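# Spray banana crowns in the tray, then rehang the gun

## Task

Using the spray gun, wet the cut crown of each banana cluster in the tray with treatment liquid without shifting any cluster, then put the gun back so it hangs on the fork at the top of its post.

## Robot and tools

Robot: two six-joint arms, left_arm and right_arm, each with a two-finger gripper. Two fixed cameras on a bar behind the arms, cam_head_left and cam_head_right (672x504 each), look down over the table. A camera stand is bolted to the floor behind the arms.

Frame: all hand positions, orientations and velocities use the scene frame. Its origin is at table-top height, halfway between the nominal arm bases; +x points out over the table, +z points up, and left_arm is on the +y side. Camera image left and right do not match arm names. Calibrated bases: left_arm at (+0.041, +0.287, +0.021) m with quat_wxyz (+1.000, 0, 0, -0.020); right_arm at (+0.038, -0.236, +0.039) m with quat_wxyz (+1.000, 0, 0, +0.029). The fingers point along the gripper's +z axis and close along its y axis. end_effector_position is the spot between the pads, about 1 cm short of the tips. Printed hand poses may be a few cm off, worse at long reach.

Row layout (used by execute_actions and move): one flat list of 14 numbers covering both arms, even if one arm stays put. First left_arm: waist, shoulder, elbow, wrist pitch, wrist yaw, wrist roll, then its opening; then the same seven for right_arm. The six joint values are absolute target angles in radians (the same numbers Joint positions shows), not offsets. Stated ranges per arm: waist -2.618 to 3.054, shoulder 0.000 to 3.142, elbow 0.000 to 3.142, wrist pitch -1.571 to 1.571, wrist yaw -1.571 to 1.571, wrist roll -2.094 to 2.094. Real ends may differ by up to 0.059 rad; a target beyond that margin and beyond the current angle is refused. When a joint is clipped at its real end the result prints "joint sent to its limit". Opening runs -1 (closed) to +1 (fully open, 0.094 m pad gap); it is absolute, so to leave a gripper unchanged repeat its current command, since 0 means half open. Per control step a joint's target is kept within 0.339 rad (waist, shoulder, elbow) or 2.2 rad (wrist joints) of its measured angle, and a step that would shift a gripper over 200 mm is scaled back.

execute_actions: actions is a list of actions; each action is a table of up to 15 rows, one row per 1/30 s step; a short table repeats its last row to fill 15 steps. cameras lists camera names, ["all"], or []; omitted means all images for an empty list, none otherwise. An empty actions list just reports state and images.

move: target is one 14-number row or a list of up to 15 rows, all joints interpolated together toward those absolute angles (gripper paths curve, nothing is avoided). speed: rad/s for the joint with farthest to go, 0.01 to 12.57, default 0.5, one value or one per target. blend: rad, how closely corners are passed in a list; 0 (default) stops at each. opening_speed: finger command change per second on the -1..1 scale, at least 0.2. grip_force: newtons per pad, 10 to 50 (full), one value or one per arm; it persists, and lower values close slowly. blocking: false returns after about 0.5 s while the move goes on; a new move replaces it. Total time per move is capped at 10 s. The result adds a "move:" line: done, off_target (resting more than 0.035 rad from target), moving, held (a check withheld steps or clearance stopped the path), or fault, plus limits=held when steps were withheld.

wait: seconds 0 to 10; arms hold their last command, a running move continues. stop: brakes the running move. zoom_image: camera (cam_head_left or cam_head_right) and region [x0, y0, x1, y1] in image pixels from the top-left, at most 504 by 504, from the latest image. finished_scene: scene is this scene's number (1 or 2); irreversible, call it only once the crowns are sprayed and the gun hangs stably by itself.

Result lines: Joint positions and Joint velocities per arm in joint order, then pad gap (m, m/s); "within noise" means that arm is essentially still. Joint targets are the angles currently commanded. Tool commands gives current gripper commands. grip_measured is finger opening on the -1..1 scale, reading slightly wide when empty and narrower than a firmly squeezed part. Joint torques are total drive output including arm weight, positive toward larger angles; the first three wrap at ±28 N m. "joint command not followed" means the clearance check altered that arm's targets. MOTOR HOT appears at 75 °C; OVER-TEMPERATURE FAULT at 90 °C folds that arm away for the rest of the scene. The scene keeps running while you think.

Cautions: do not move or push the banana clusters, or knock anything out of the work area. Grip the gun firmly and never drop it or let it fall. Avoid fast contact with the table, tray, post or camera stand, and keep the two arms from touching or squeezing each other. Avoid straining an arm's camera cable, holding loads or stretched poses for long (heat), and any event that stops an arm. Smooth, quick, low-effort motion is preferred.

Each tool is called after "Emit:" in YAML: its name, and indented under it one key for each argument.

## Session

Emit:
execute_actions:
  actions: []

Scene clock: 0.00 s.
left_arm: end_effector_position=(+0.4428, +0.2617, +0.1381) grip_measured=+1.000 end_effector_quat_wxyz=(+0.598, +0.041, +0.799, -0.049) | right_arm: end_effector_position=(+0.4275, -0.2102, +0.1530) grip_measured=+1.000 end_effector_quat_wxyz=(+0.614, +0.006, +0.788, +0.039)
Joint positions: left_arm=[0.025 1.506 0.381 0.839 0.112 0.003 0.094] | right_arm=[0.01 1.511 0.304 0.961 0.012 0.074 0.094]
Joint velocities: within noise
Joint torques (N m): no reading
Motor temperatures (°C): left_arm=[28 33 32 39 27 28 28] | right_arm=[29 30 38 36 29 27 32]
Heat: left arm: 39 °C; right arm: 38 °C.
Joint targets: left_arm=[0.025 1.500 0.387 0.837 0.112 0.003] | right_arm=[0.010 1.509 0.305 0.947 0.012 0.073]
Tool commands: left_gripper/opening=+1.0 right_gripper/opening=+1.0

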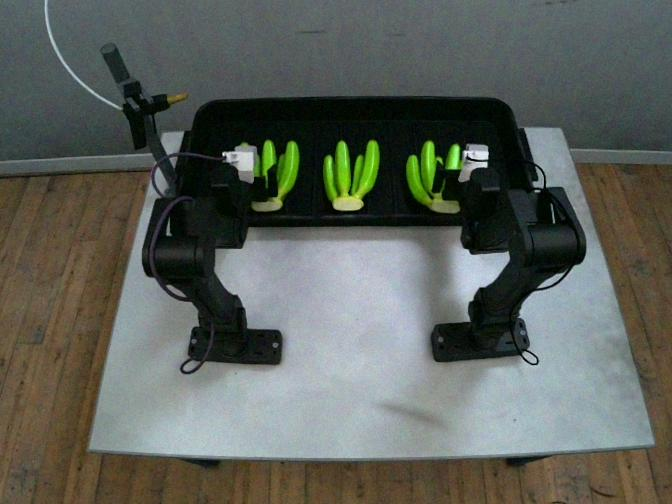

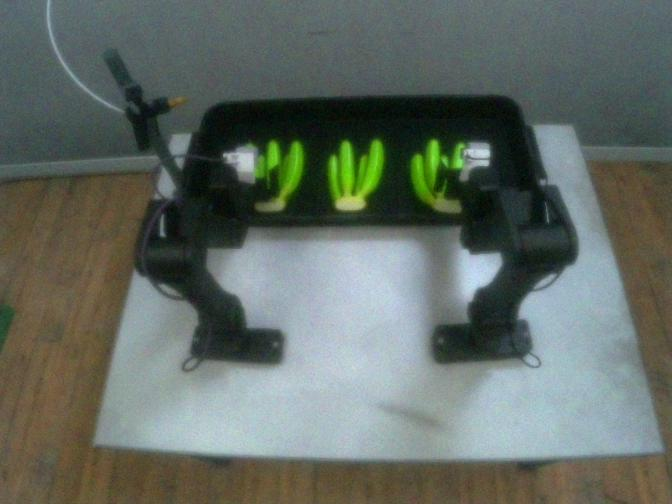

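Emit:
zoom_image:
  camera: "cam_head_left"
  region: [80, 30, 220, 210]

Emit:
zoom_image:
  camera: "cam_head_right"
  region: [80, 30, 220, 210]

Emit:
zoom_image:
  camera: "cam_head_left"
  region: [180, 80, 550, 240]

Scaled by 2.800 from the camera's 672x504 image, which has a finer 960x720 frame.

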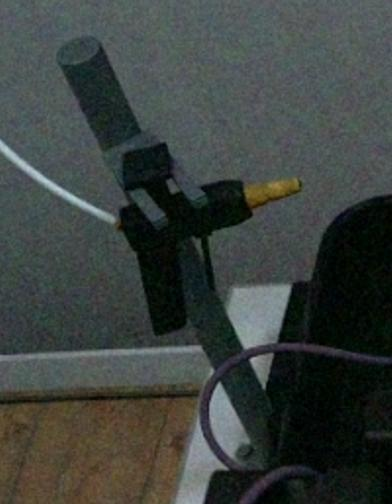

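Scaled by 2.800 from the camera's 672x504 image, which has a finer 960x720 frame.

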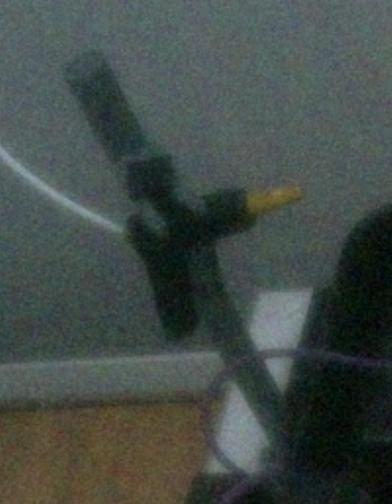

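Scaled by 1.362 from the camera's 672x504 image, which has a finer 960x720 frame.

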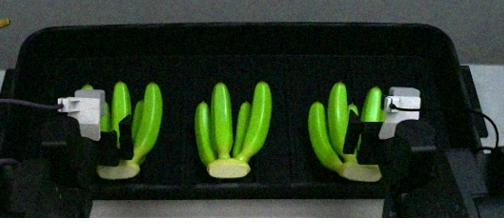

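Emit:
move:
  target:
    - [0.1,1.0,0.5,0.5,0.3,0,1,0.010,1.509,0.305,0.947,0.012,0.073,1]
    - [1.136,0.963,0.536,0.427,1.096,0,1,0.010,1.509,0.305,0.947,0.012,0.073,1]
  speed: 0.9
  blend: [0.2,0]
  cameras: ["all"]

Emit:
zoom_image:
  camera: "cam_head_left"
  region: [80, 30, 260, 210]

Emit:
zoom_image:
  camera: "cam_head_right"
  region: [80, 30, 260, 210]

Scene clock: 81.13 s.
left_arm: end_effector_position=(+0.3076, +0.4554, +0.2944) grip_measured=+1.000 end_effector_quat_wxyz=(+0.700, -0.016, +0.714, -0.013) | right_arm: end_effector_position=(+0.4275, -0.2102, +0.1530) grip_measured=+1.000 end_effector_quat_wxyz=(+0.614, +0.006, +0.788, +0.039)
Joint positions: left_arm=[1.129 0.98 0.506 0.432 1.084 -0.005 0.094] | right_arm=[0.01 1.511 0.304 0.961 0.012 0.074 0.094]
Joint torques (N m): left_arm=[0.69 -3.12 11.03 1.33 0.26 0.07] | right_arm=[-0.16 -5.19 5.41 1.52 -0.03 -0.04]
Motor temperatures (°C): left_arm=[28 33 34 42 26 27 27] | right_arm=[28 31 39 45 29 26 31]
Heat: left arm: 42 °C; right arm: 45 °C.
Joint targets: left_arm=[1.136 0.963 0.536 0.427 1.096 0.000] | right_arm=[0.010 1.509 0.305 0.947 0.012 0.073]
move: done

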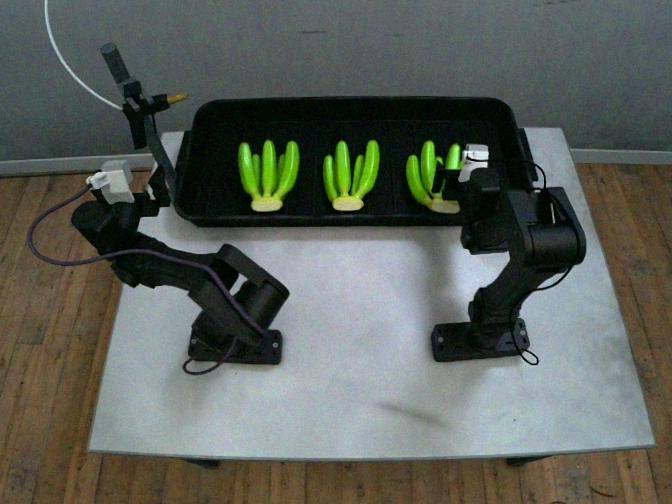

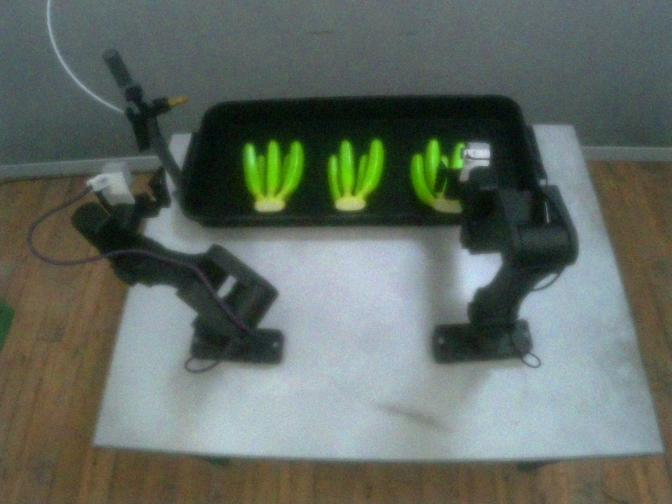

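Scaled by 2.800 from the camera's 672x504 image, which has a finer 960x720 frame.

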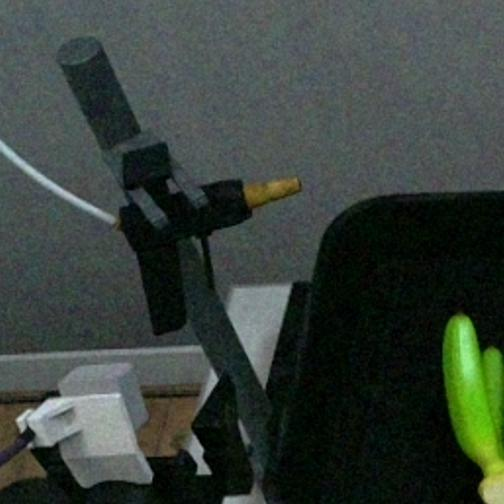

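Scaled by 2.800 from the camera's 672x504 image, which has a finer 960x720 frame.

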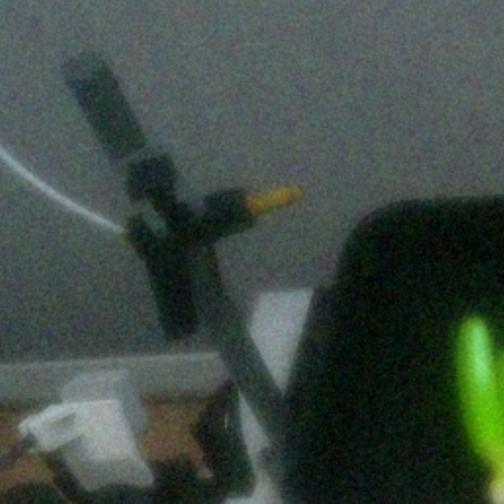

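Emit:
zoom_image:
  camera: "cam_head_left"
  region: [95, 35, 195, 155]

Emit:
zoom_image:
  camera: "cam_head_right"
  region: [95, 35, 195, 155]

Scaled by 4.200 from the camera's 672x504 image, which has a finer 960x720 frame.

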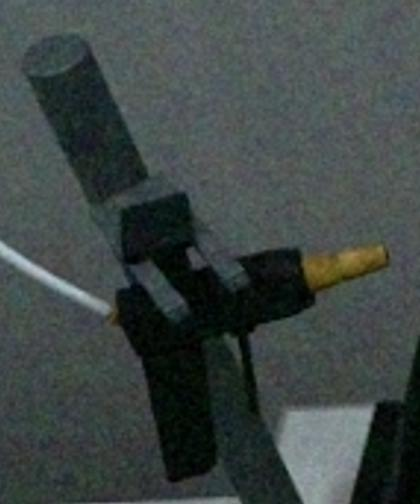

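Scaled by 4.200 from the camera's 672x504 image, which has a finer 960x720 frame.

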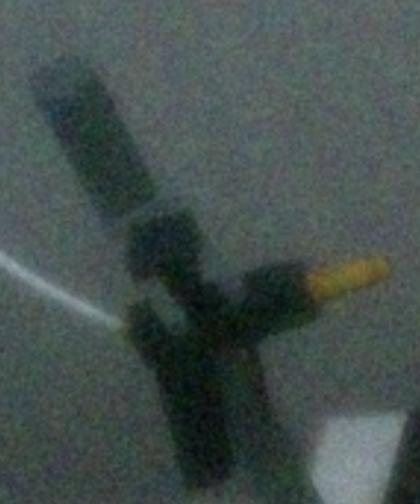

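Emit:
move:
  target: [0.391,0.95,0.475,0.515,-0.169,0.22,1,0.010,1.509,0.305,0.947,0.012,0.073,1]
  speed: 0.8
  cameras: ["all"]

Emit:
zoom_image:
  camera: "cam_head_left"
  region: [90, 40, 230, 220]

Emit:
zoom_image:
  camera: "cam_head_right"
  region: [90, 40, 230, 220]

Scene clock: 176.00 s.
left_arm: end_effector_position=(+0.3718, +0.4417, +0.3014) grip_measured=+1.000 end_effector_quat_wxyz=(+0.665, -0.104, +0.695, +0.254) | right_arm: end_effector_position=(+0.4275, -0.2102, +0.1530) grip_measured=+1.000 end_effector_quat_wxyz=(+0.614, +0.006, +0.788, +0.039)
Joint positions: left_arm=[0.398 0.969 0.492 0.489 -0.155 0.219 0.094] | right_arm=[0.01 1.511 0.304 0.961 0.012 0.074 0.094]
Joint torques (N m): left_arm=[-0.7 -3.49 6.84 1.97 -0.18 0] | right_arm=[-0.1 -5.2 5.38 1.49 -0.01 0.02]
Heat: left arm: 40 °C; right arm: 46 °C.
Joint targets: left_arm=[0.391 0.950 0.475 0.515 -0.169 0.220] | right_arm=[0.010 1.509 0.305 0.947 0.012 0.073]
move: done

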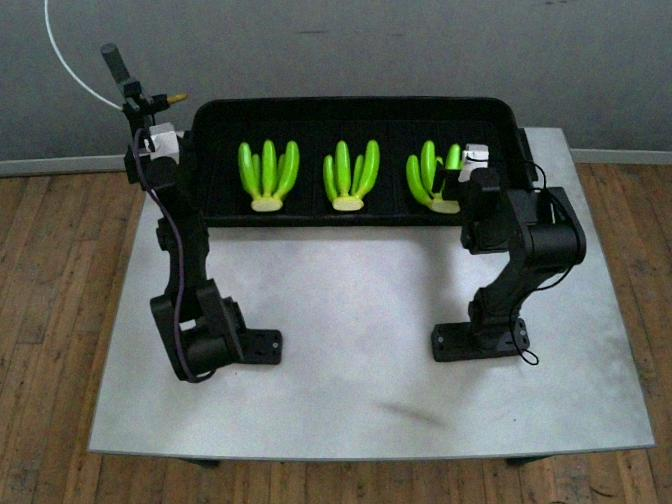

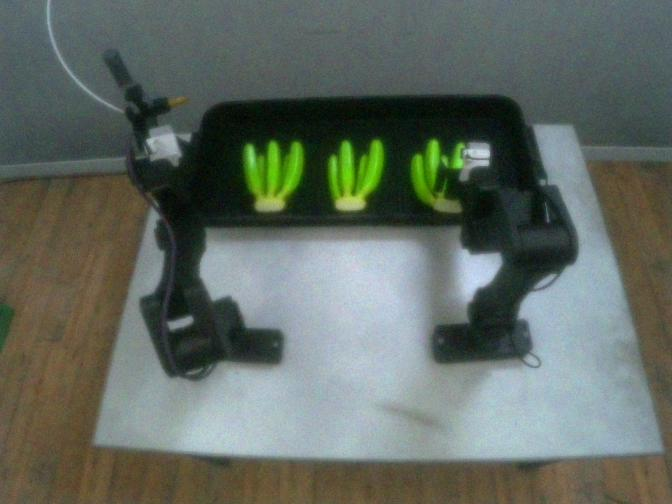

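Scaled by 2.800 from the camera's 672x504 image, which has a finer 960x720 frame.

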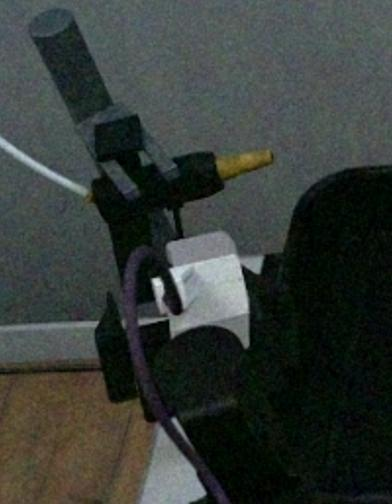

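Scaled by 2.800 from the camera's 672x504 image, which has a finer 960x720 frame.

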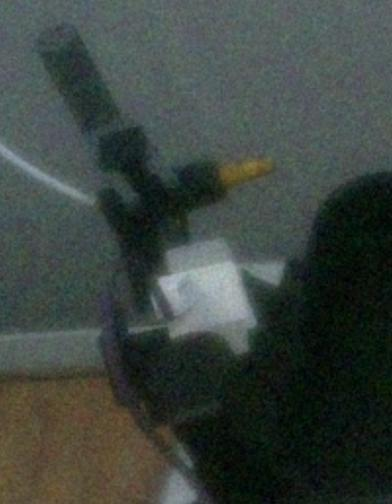

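Emit:
move:
  target: [0.437,1.323,0.623,0.69,-0.123,0.22,1,0.010,1.509,0.305,0.947,0.012,0.073,1]
  speed: 0.4
  cameras: ["all"]

Emit:
zoom_image:
  camera: "cam_head_left"
  region: [90, 40, 230, 220]

Emit:
zoom_image:
  camera: "cam_head_right"
  region: [90, 40, 230, 220]

Scene clock: 198.13 s.
left_arm: end_effector_position=(+0.4246, +0.4718, +0.2632) grip_measured=+1.000 end_effector_quat_wxyz=(+0.638, -0.107, +0.720, +0.252) | right_arm: end_effector_position=(+0.4275, -0.2102, +0.1530) grip_measured=+1.000 end_effector_quat_wxyz=(+0.614, +0.006, +0.788, +0.039)
Joint positions: left_arm=[0.43 1.315 0.591 0.664 -0.134 0.221 0.094] | right_arm=[0.01 1.511 0.304 0.961 0.012 0.074 0.094]
Joint torques (N m): left_arm=[0.65 -3.81 11.02 2 0.11 0.02] | right_arm=[-0.05 -5.42 5.37 1.51 -0.02 -0.03]
Heat: left arm: 43 °C; right arm: 46 °C.
Joint targets: left_arm=[0.437 1.323 0.623 0.690 -0.123 0.220] | right_arm=[0.010 1.509 0.305 0.947 0.012 0.073]
move: done

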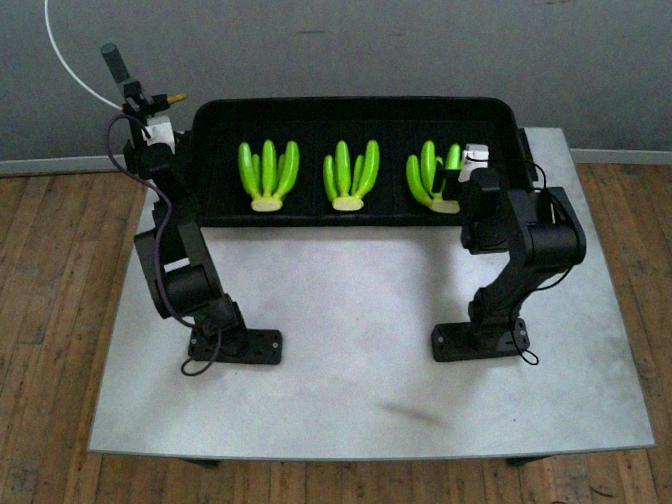

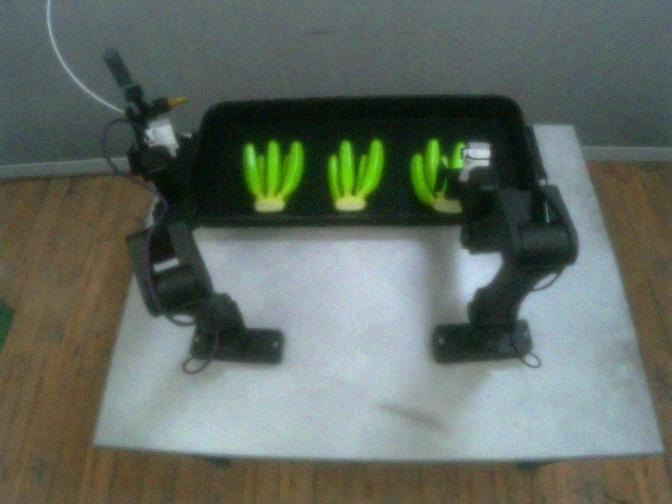

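Scaled by 2.800 from the camera's 672x504 image, which has a finer 960x720 frame.

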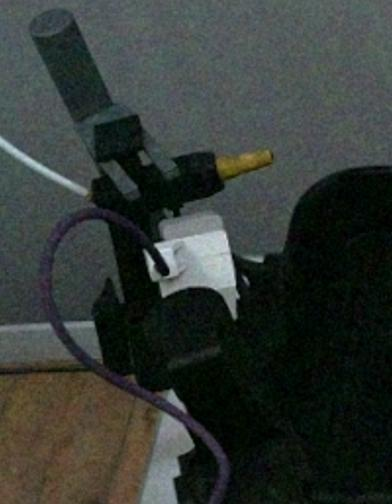

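Scaled by 2.800 from the camera's 672x504 image, which has a finer 960x720 frame.

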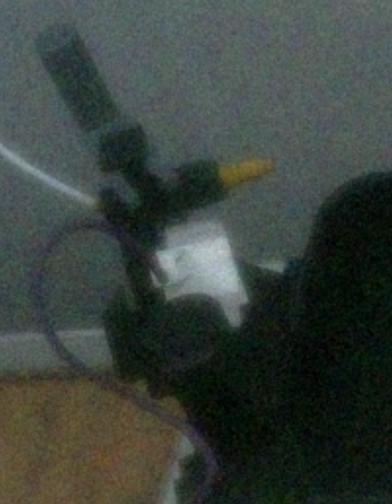

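Emit:
move:
  target:
    - [0.445,1.323,0.72,0.63,-0.115,0.22,1,0.010,1.509,0.305,0.947,0.012,0.073,1]
    - [0.458,1.40,0.725,0.735,-0.105,0.22,1,0.010,1.509,0.305,0.947,0.012,0.073,1]
  speed: 0.3
  cameras: ["all"]

Emit:
zoom_image:
  camera: "cam_head_left"
  region: [90, 50, 210, 170]

Emit:
zoom_image:
  camera: "cam_head_right"
  region: [90, 50, 210, 170]

Scene clock: 214.87 s.
left_arm: end_effector_position=(+0.4431, +0.4858, +0.2926) grip_measured=+1.000 end_effector_quat_wxyz=(+0.664, -0.107, +0.693, +0.259) | right_arm: end_effector_position=(+0.4275, -0.2102, +0.1530) grip_measured=+1.000 end_effector_quat_wxyz=(+0.614, +0.006, +0.788, +0.039)
Joint positions: left_arm=[0.451 1.388 0.693 0.711 -0.114 0.222 0.094] | right_arm=[0.01 1.511 0.304 0.961 0.012 0.074 0.094]
Joint torques (N m): left_arm=[0.69 -4.19 11.12 1.95 0.11 0.01] | right_arm=[0.1 -5.57 5.5 1.55 -0.07 -0.03]
Heat: left arm: 43 °C; right arm: 46 °C.
Joint targets: left_arm=[0.458 1.400 0.725 0.735 -0.105 0.220] | right_arm=[0.010 1.509 0.305 0.947 0.012 0.073]
move: done

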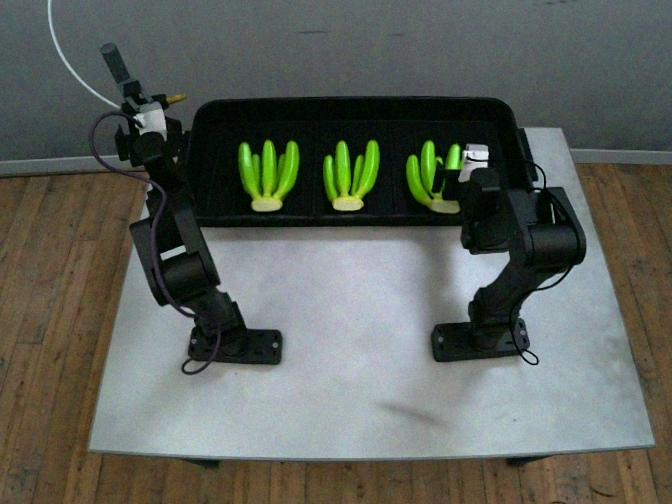

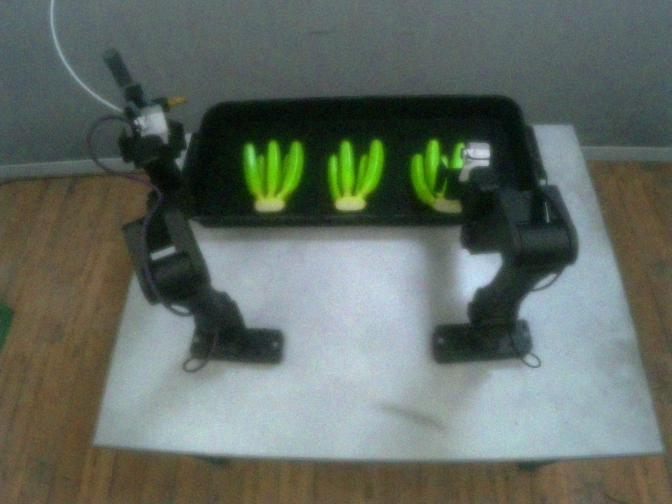

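Scaled by 4.200 from the camera's 672x504 image, which has a finer 960x720 frame.

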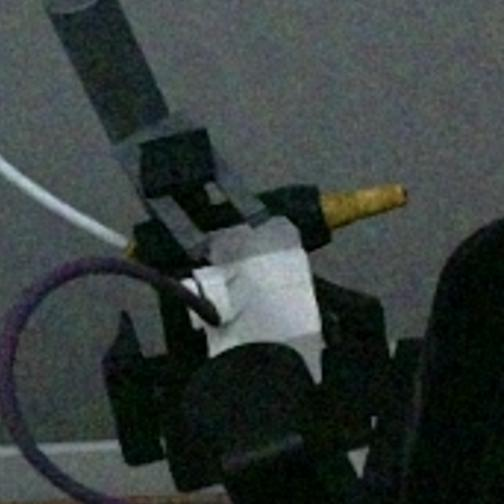

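Scaled by 4.200 from the camera's 672x504 image, which has a finer 960x720 frame.

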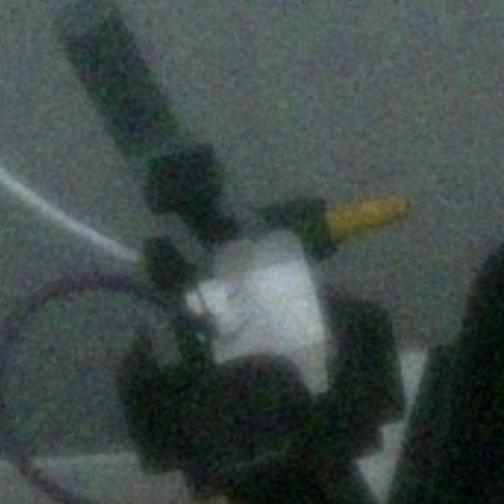

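Emit:
move:
  target:
    - [0.458,1.40,0.725,0.735,-0.105,0.22,0.1,0.010,1.509,0.305,0.947,0.012,0.073,1]
    - [0.458,1.40,0.725,0.735,-0.105,0.22,-0.1,0.010,1.509,0.305,0.947,0.012,0.073,1]
  opening_speed: 0.6
  grip_force: 25
  cameras: ["all"]

Emit:
zoom_image:
  camera: "cam_head_left"
  region: [90, 50, 210, 170]

Scene clock: 226.93 s.
left_arm: end_effector_position=(+0.4418, +0.4882, +0.2940) grip_measured=+0.063 end_effector_quat_wxyz=(+0.665, -0.109, +0.691, +0.262) | right_arm: end_effector_position=(+0.4275, -0.2102, +0.1530) grip_measured=+1.000 end_effector_quat_wxyz=(+0.614, +0.006, +0.788, +0.039)
Joint positions: left_arm=[0.456 1.388 0.693 0.717 -0.116 0.222 0.05] | right_arm=[0.01 1.511 0.304 0.961 0.012 0.074 0.094]
Joint torques (N m): left_arm=[0.23 -4.25 11.23 1.89 0.17 0.05] | right_arm=[-0.14 -5.27 5.5 1.53 -0.03 -0.03]
Heat: left arm: 43 °C; right arm: 46 °C.
Joint targets: left_arm=[0.458 1.400 0.725 0.735 -0.105 0.220] | right_arm=[0.010 1.509 0.305 0.947 0.012 0.073]
grip_force (N): 25, 25
move: done

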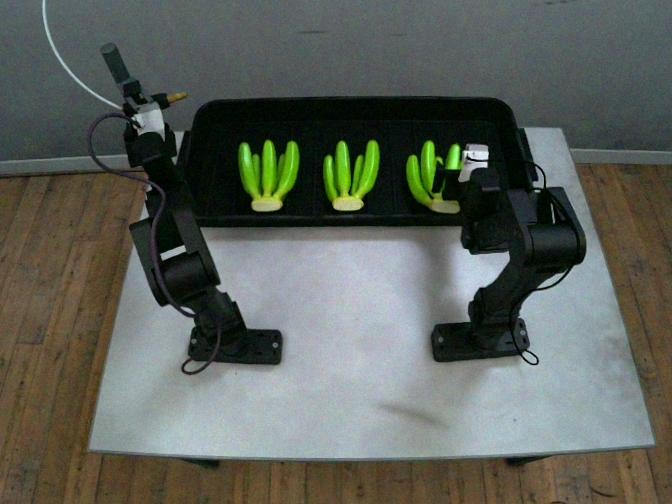

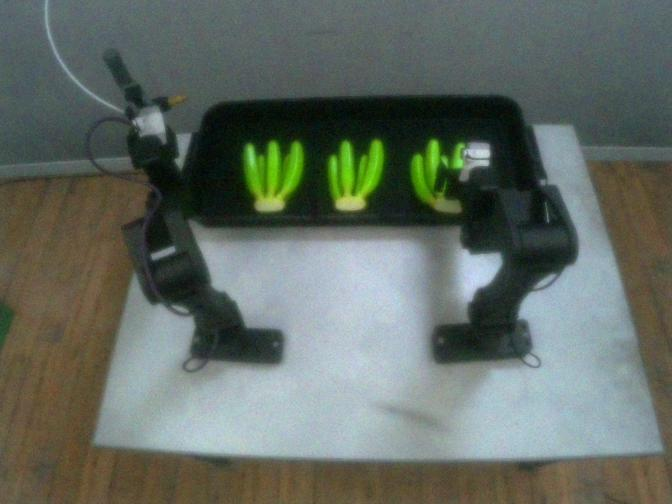

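Scaled by 4.200 from the camera's 672x504 image, which has a finer 960x720 frame.

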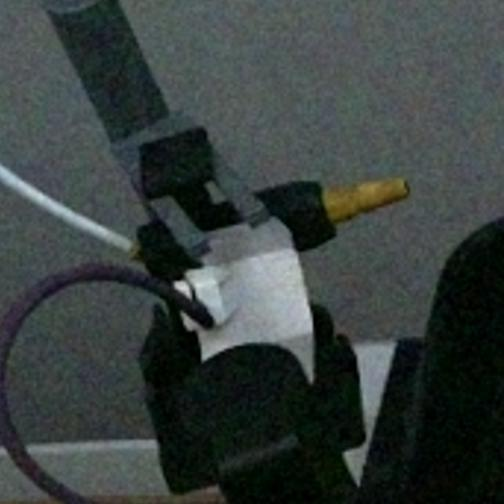

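Emit:
move:
  target:
    - [0.458,1.395,0.75,0.715,-0.105,0.22,-0.1,0.010,1.509,0.305,0.947,0.012,0.073,1]
    - [0.450,1.089,0.575,0.534,-0.115,0.22,-0.1,0.010,1.509,0.305,0.947,0.012,0.073,1]
  speed: 0.3
  cameras: ["all"]

Emit:
zoom_image:
  camera: "cam_head_left"
  region: [80, 40, 220, 180]

Emit:
zoom_image:
  camera: "cam_head_right"
  region: [80, 40, 220, 180]

Scene clock: 247.63 s.
left_arm: end_effector_position=(+0.3953, +0.4634, +0.3000) grip_measured=-0.027 end_effector_quat_wxyz=(+0.649, -0.097, +0.708, +0.259) | right_arm: end_effector_position=(+0.4275, -0.2102, +0.1530) grip_measured=+1.000 end_effector_quat_wxyz=(+0.614, +0.006, +0.788, +0.039)
Joint positions: left_arm=[0.452 1.115 0.588 0.505 -0.104 0.241 0.046] | right_arm=[0.01 1.511 0.304 0.961 0.012 0.074 0.094]
Joint torques (N m): left_arm=[-0.18 -5.33 7.23 2.01 -0.13 -0.18] | right_arm=[0.03 -5.34 5.34 1.57 -0.02 0]
Heat: left arm: 44 °C; right arm: 46 °C.
Joint targets: left_arm=[0.450 1.089 0.575 0.534 -0.115 0.220] | right_arm=[0.010 1.509 0.305 0.947 0.012 0.073]
grip_force (N): 25, 25
move: done

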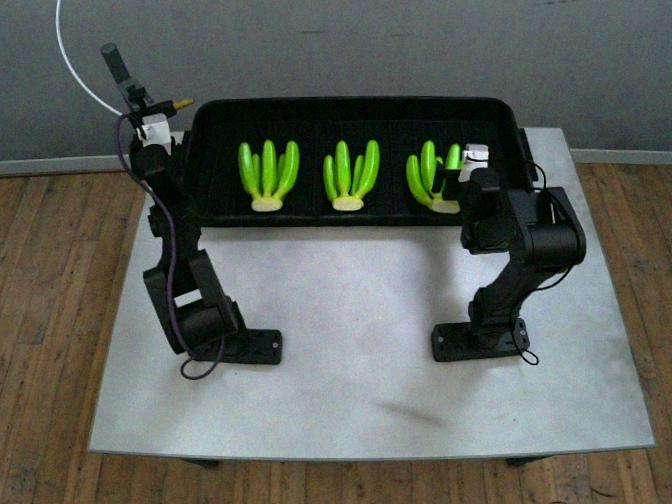

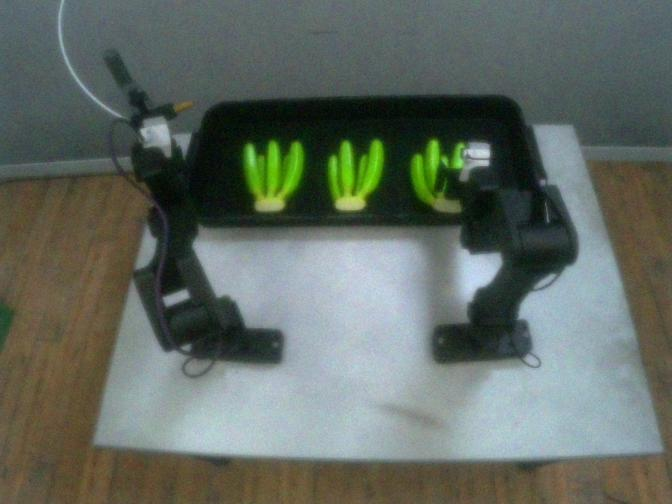

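Scaled by 3.600 from the camera's 672x504 image, which has a finer 960x720 frame.

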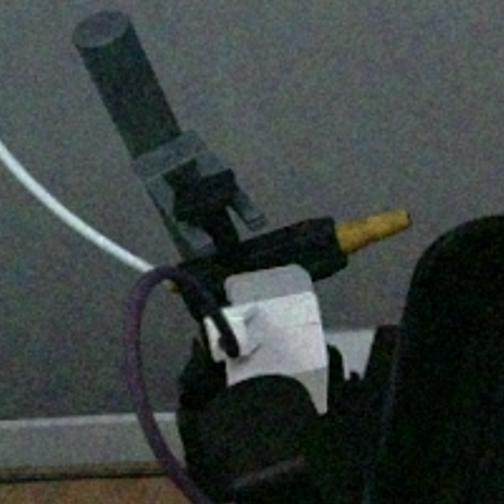

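Scaled by 3.600 from the camera's 672x504 image, which has a finer 960x720 frame.

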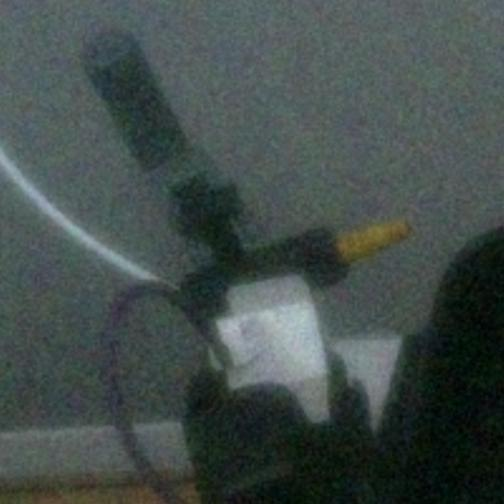

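Emit:
move:
  target:
    - [0.405,0.754,0.456,0.318,-0.155,0.22,-0.1,-0.5,1.0,0.6,0.5,0.012,0.073,1]
    - [0.179,0.977,0.42,0.604,0.139,1.79,-0.1,-0.9,0.5,0.55,0.0,0.012,0.073,1]
  speed: [0.5,0.7]
  blend: [0.05,0]
  cameras: ["all"]

Emit:
zoom_image:
  camera: "cam_head_left"
  region: [160, 80, 400, 260]

Emit:
zoom_image:
  camera: "cam_head_right"
  region: [160, 80, 400, 260]

Scene clock: 270.53 s.
left_arm: end_effector_position=(+0.4018, +0.3255, +0.2754) grip_measured=-0.065 end_effector_quat_wxyz=(+0.422, +0.545, +0.463, +0.558) | right_arm: end_effector_position=(+0.2261, -0.4442, +0.3806) grip_measured=+1.000 end_effector_quat_wxyz=(+0.680, +0.301, +0.609, -0.275)
Joint positions: left_arm=[0.191 0.98 0.425 0.533 0.095 1.792 0.044] | right_arm=[-0.892 0.512 0.57 0.018 0.009 0.074 0.094]
Joint torques (N m): left_arm=[-1.22 -2.21 7.9 2.4 0.52 -0.01] | right_arm=[-0.94 -0.24 5.63 1.43 0.01 0.04]
Heat: left arm: 44 °C; right arm: 46 °C.
Joint targets: left_arm=[0.179 0.977 0.420 0.604 0.139 1.790] | right_arm=[-0.900 0.500 0.550 0.000 0.012 0.073]
grip_force (N): 25, 25
move: off_target (left_arm); left_arm: the wrist pitch is farthest, 0.071 rad from its target

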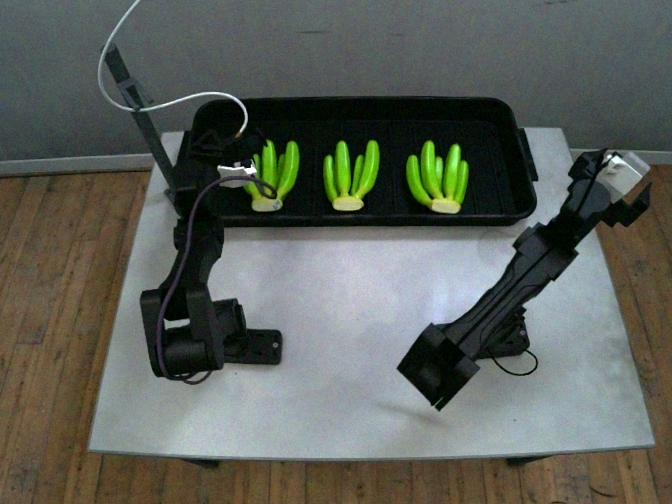

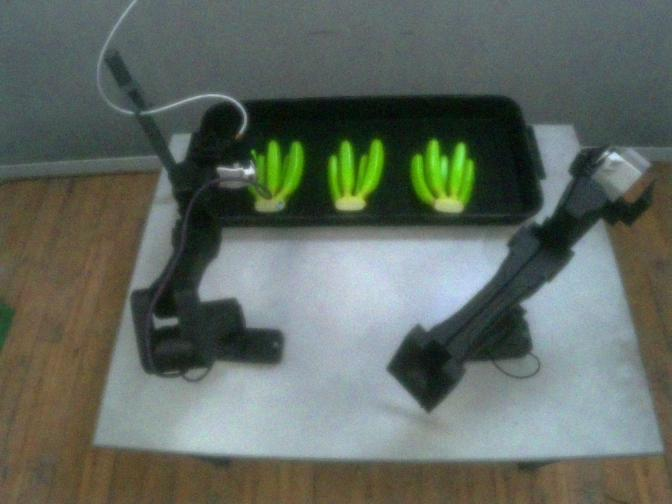

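Scaled by 2.100 from the camera's 672x504 image, which has a finer 960x720 frame.

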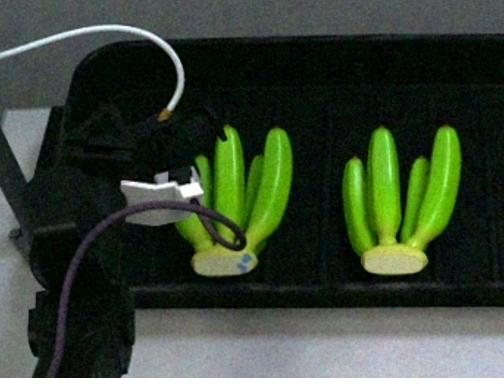

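Scaled by 2.100 from the camera's 672x504 image, which has a finer 960x720 frame.

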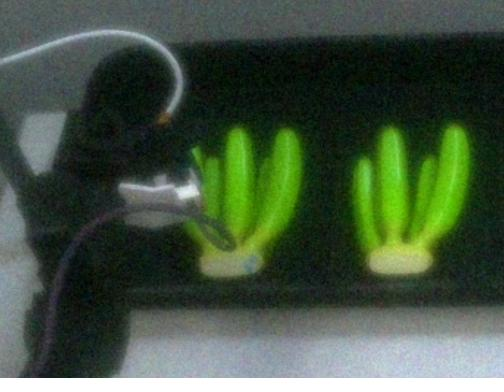

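Emit:
wait:
  seconds: 0.5
  cameras: ["all"]

Emit:
zoom_image:
  camera: "cam_head_left"
  region: [210, 110, 330, 230]

Scene clock: 277.17 s.
left_arm: end_effector_position=(+0.4018, +0.3255, +0.2755) grip_measured=-0.073 end_effector_quat_wxyz=(+0.422, +0.545, +0.462, +0.558) | right_arm: end_effector_position=(+0.2261, -0.4442, +0.3806) grip_measured=+1.000 end_effector_quat_wxyz=(+0.680, +0.301, +0.609, -0.275)
Joint positions: left_arm=[0.191 0.98 0.425 0.534 0.095 1.793 0.044] | right_arm=[-0.892 0.512 0.57 0.018 0.009 0.074 0.094]
Joint torques (N m): left_arm=[-1.16 -2.26 7.87 2.39 0.56 0] | right_arm=[-0.73 -0.32 6.01 1.5 -0.02 0.01]
Heat: left arm: 46 °C; right arm: 46 °C.
Joint targets: left_arm=[0.179 0.977 0.420 0.604 0.139 1.790] | right_arm=[-0.900 0.500 0.550 0.000 0.012 0.073]
Tool commands: left_gripper/opening=-0.1 right_gripper/opening=+1.0
grip_force (N): 25, 25
wait: 0.50 s; at rest from the start

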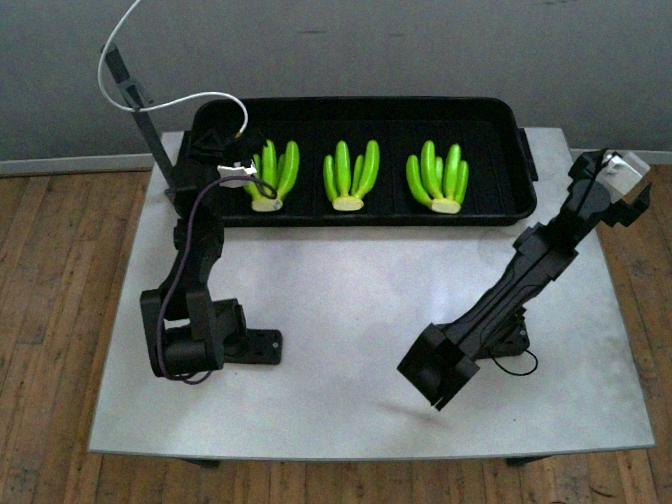

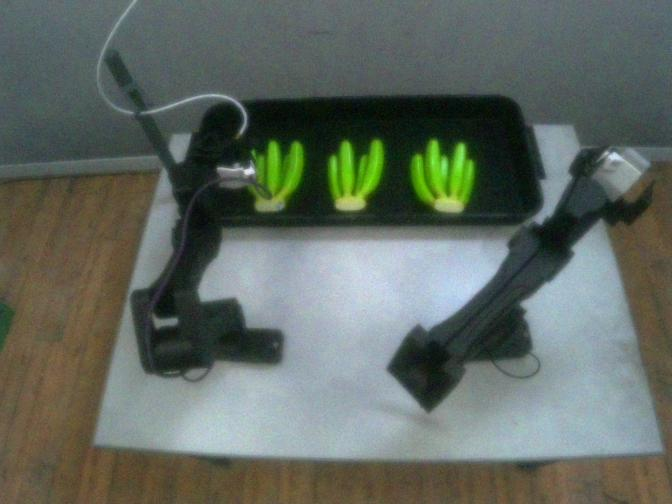

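Scaled by 4.200 from the camera's 672x504 image, which has a finer 960x720 frame.

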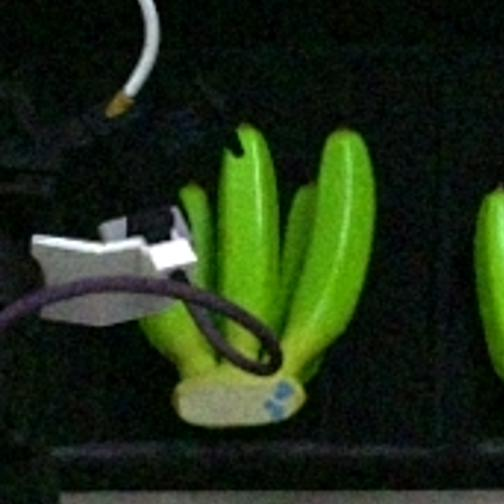

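Emit:
move:
  target: [0.179,0.977,0.420,0.604,0.139,1.79,-0.3,-0.9,0.5,0.55,0.0,0.012,0.073,1]
  grip_force: [50,25]
  opening_speed: 0.5
  cameras: ["all"]

Emit:
zoom_image:
  camera: "cam_head_left"
  region: [180, 110, 300, 230]

Emit:
zoom_image:
  camera: "cam_head_right"
  region: [180, 110, 300, 230]

Scene clock: 288.90 s.
left_arm: end_effector_position=(+0.4018, +0.3255, +0.2758) grip_measured=-0.163 end_effector_quat_wxyz=(+0.422, +0.545, +0.462, +0.558) | right_arm: end_effector_position=(+0.2261, -0.4442, +0.3806) grip_measured=+1.000 end_effector_quat_wxyz=(+0.680, +0.301, +0.609, -0.275)
Joint positions: left_arm=[0.191 0.98 0.425 0.535 0.095 1.793 0.039] | right_arm=[-0.892 0.512 0.57 0.018 0.009 0.074 0.094]
Joint torques (N m): left_arm=[-1.13 -2.26 7.92 2.37 0.54 0] | right_arm=[-0.54 -0.18 5.86 1.44 0 -0.03]
Motor temperatures (°C): left_arm=[27 31 33 47 27 26 27] | right_arm=[28 29 40 46 29 25 30]
Heat: left arm: 47 °C; right arm: 46 °C.
Joint targets: left_arm=[0.179 0.977 0.420 0.604 0.139 1.790] | right_arm=[-0.900 0.500 0.550 0.000 0.012 0.073]
grip_force (N): 50, 25
move: off_target (left_arm); left_arm: the wrist pitch is farthest, 0.069 rad from its target

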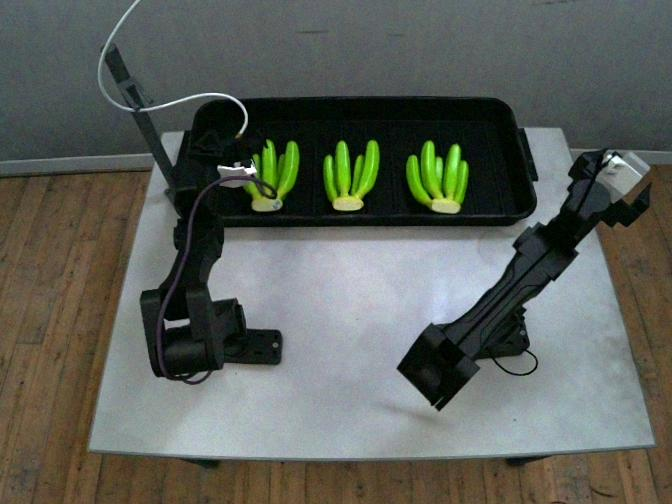

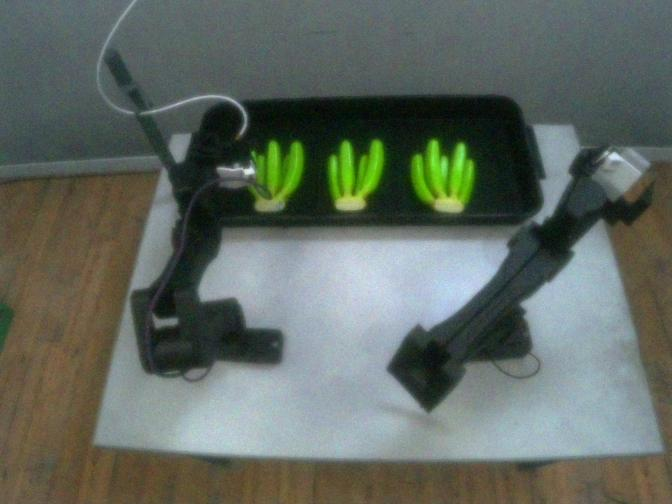

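Scaled by 4.200 from the camera's 672x504 image, which has a finer 960x720 frame.

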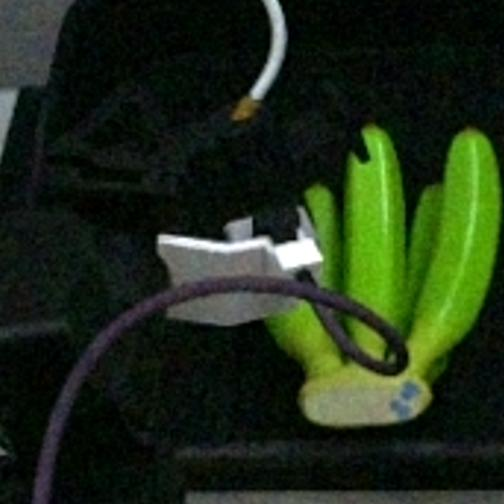

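Scaled by 4.200 from the camera's 672x504 image, which has a finer 960x720 frame.

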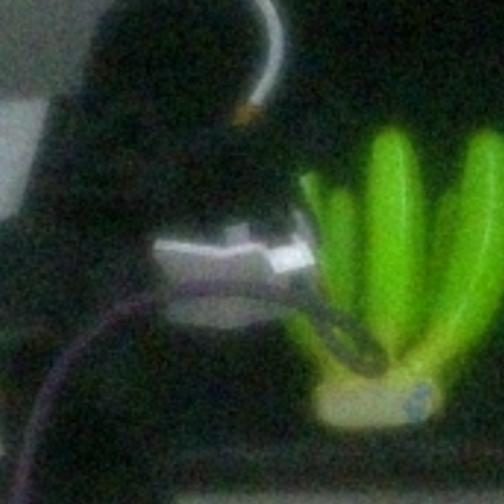

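Emit:
move:
  target:
    - [0.179,0.813,0.369,0.52,0.139,1.79,-0.3,-0.9,0.5,0.55,0.0,0.012,0.073,1]
    - [0.179,0.813,0.369,0.52,0.139,2.05,-0.3,-0.9,0.5,0.55,0.0,0.012,0.073,1]
    - [0.179,0.813,0.369,0.52,0.139,1.55,-0.3,-0.9,0.5,0.55,0.0,0.012,0.073,1]
  speed: 0.2
  blend: [0.02,0.02,0]
  cameras: ["all"]

Emit:
zoom_image:
  camera: "cam_head_left"
  region: [180, 110, 300, 230]

Scene clock: 313.03 s.
left_arm: end_effector_position=(+0.3787, +0.3168, +0.2831) grip_measured=-0.198 end_effector_quat_wxyz=(+0.491, +0.494, +0.500, +0.514) | right_arm: end_effector_position=(+0.2261, -0.4442, +0.3806) grip_measured=+1.000 end_effector_quat_wxyz=(+0.680, +0.301, +0.609, -0.275)
Joint positions: left_arm=[0.187 0.836 0.375 0.472 0.118 1.587 0.038] | right_arm=[-0.892 0.512 0.57 0.018 0.009 0.074 0.094]
Joint torques (N m): left_arm=[-0.81 -2.96 7.95 2.17 0.24 -0.32] | right_arm=[-0.77 0.01 6.09 1.47 0.02 0.01]
Heat: left arm: 49 °C; right arm: 46 °C.
Joint targets: left_arm=[0.179 0.813 0.369 0.520 0.139 1.550] | right_arm=[-0.900 0.500 0.550 0.000 0.012 0.073]
grip_force (N): 50, 25
move: off_target (left_arm); left_arm: the wrist pitch is farthest, 0.048 rad from its target

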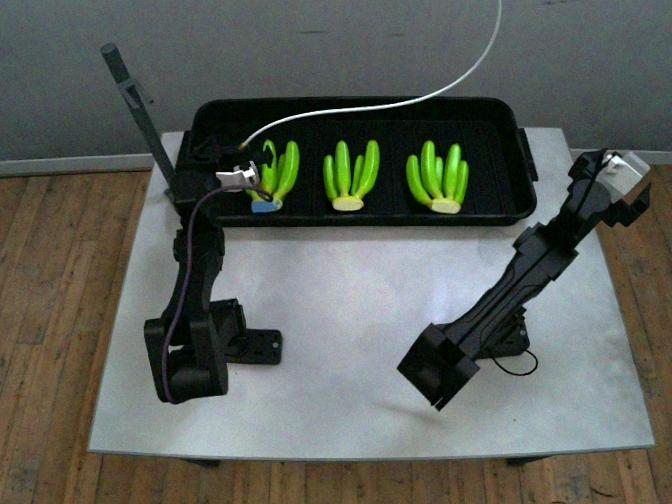

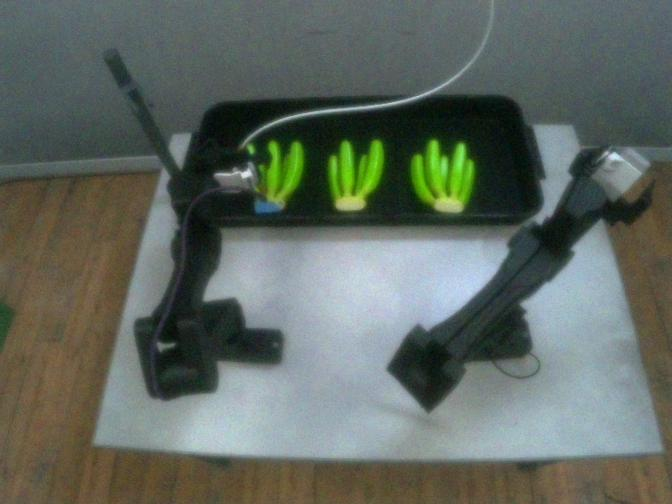

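Scaled by 4.200 from the camera's 672x504 image, which has a finer 960x720 frame.

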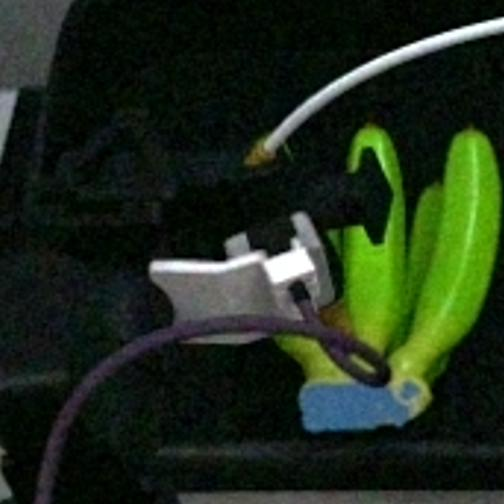

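Emit:
move:
  target:
    - [0.179,0.813,0.369,0.52,0.139,1.2,-0.3,-0.9,0.5,0.55,0.0,0.012,0.073,1]
    - [-0.783,1.23,0.58,0.70,-0.853,2.05,-0.3,-0.9,0.5,0.55,0.0,0.012,0.073,1]
    - [-0.783,1.23,0.58,0.70,-0.853,1.25,-0.3,-0.9,0.5,0.55,0.0,0.012,0.073,1]
  speed: [0.25,0.5,0.2]
  blend: [0.05,0.02,0]
  cameras: ["all"]

Emit:
zoom_image:
  camera: "cam_head_left"
  region: [220, 110, 400, 230]

Scene clock: 339.63 s.
left_arm: end_effector_position=(+0.3782, +0.1256, +0.2695) grip_measured=-0.198 end_effector_quat_wxyz=(+0.542, +0.434, +0.572, +0.436) | right_arm: end_effector_position=(+0.2261, -0.4442, +0.3806) grip_measured=+1.000 end_effector_quat_wxyz=(+0.680, +0.301, +0.609, -0.275)
Joint positions: left_arm=[-0.778 1.229 0.537 0.645 -0.845 1.291 0.038] | right_arm=[-0.892 0.512 0.57 0.018 0.009 0.074 0.094]
Joint torques (N m): left_arm=[-0.43 -3.58 12.01 2.05 -0.13 -0.42] | right_arm=[-0.7 -0.14 5.82 1.38 0.02 0.02]
Heat: left arm: 49 °C; right arm: 46 °C.
Joint targets: left_arm=[-0.783 1.230 0.580 0.700 -0.853 1.250] | right_arm=[-0.900 0.500 0.550 0.000 0.012 0.073]
grip_force (N): 50, 25
move: off_target (left_arm); left_arm: the wrist pitch is farthest, 0.055 rad from its target

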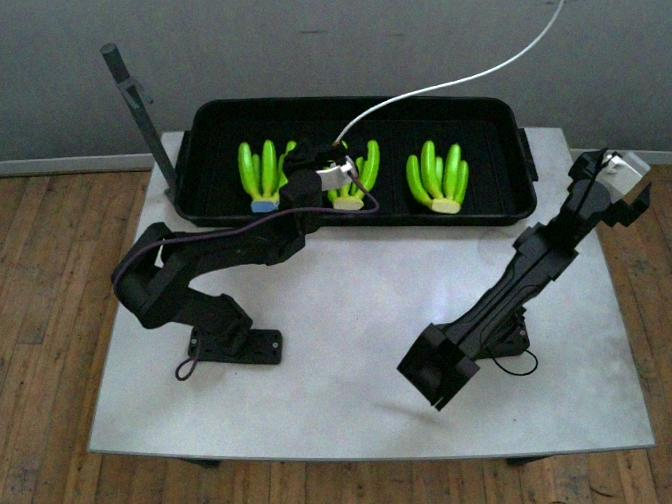

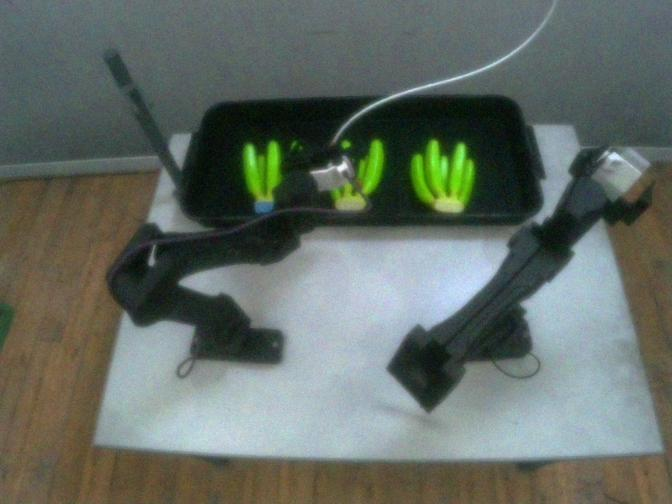

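Scaled by 2.800 from the camera's 672x504 image, which has a finer 960x720 frame.

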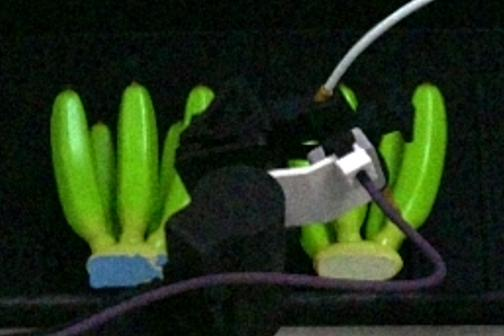

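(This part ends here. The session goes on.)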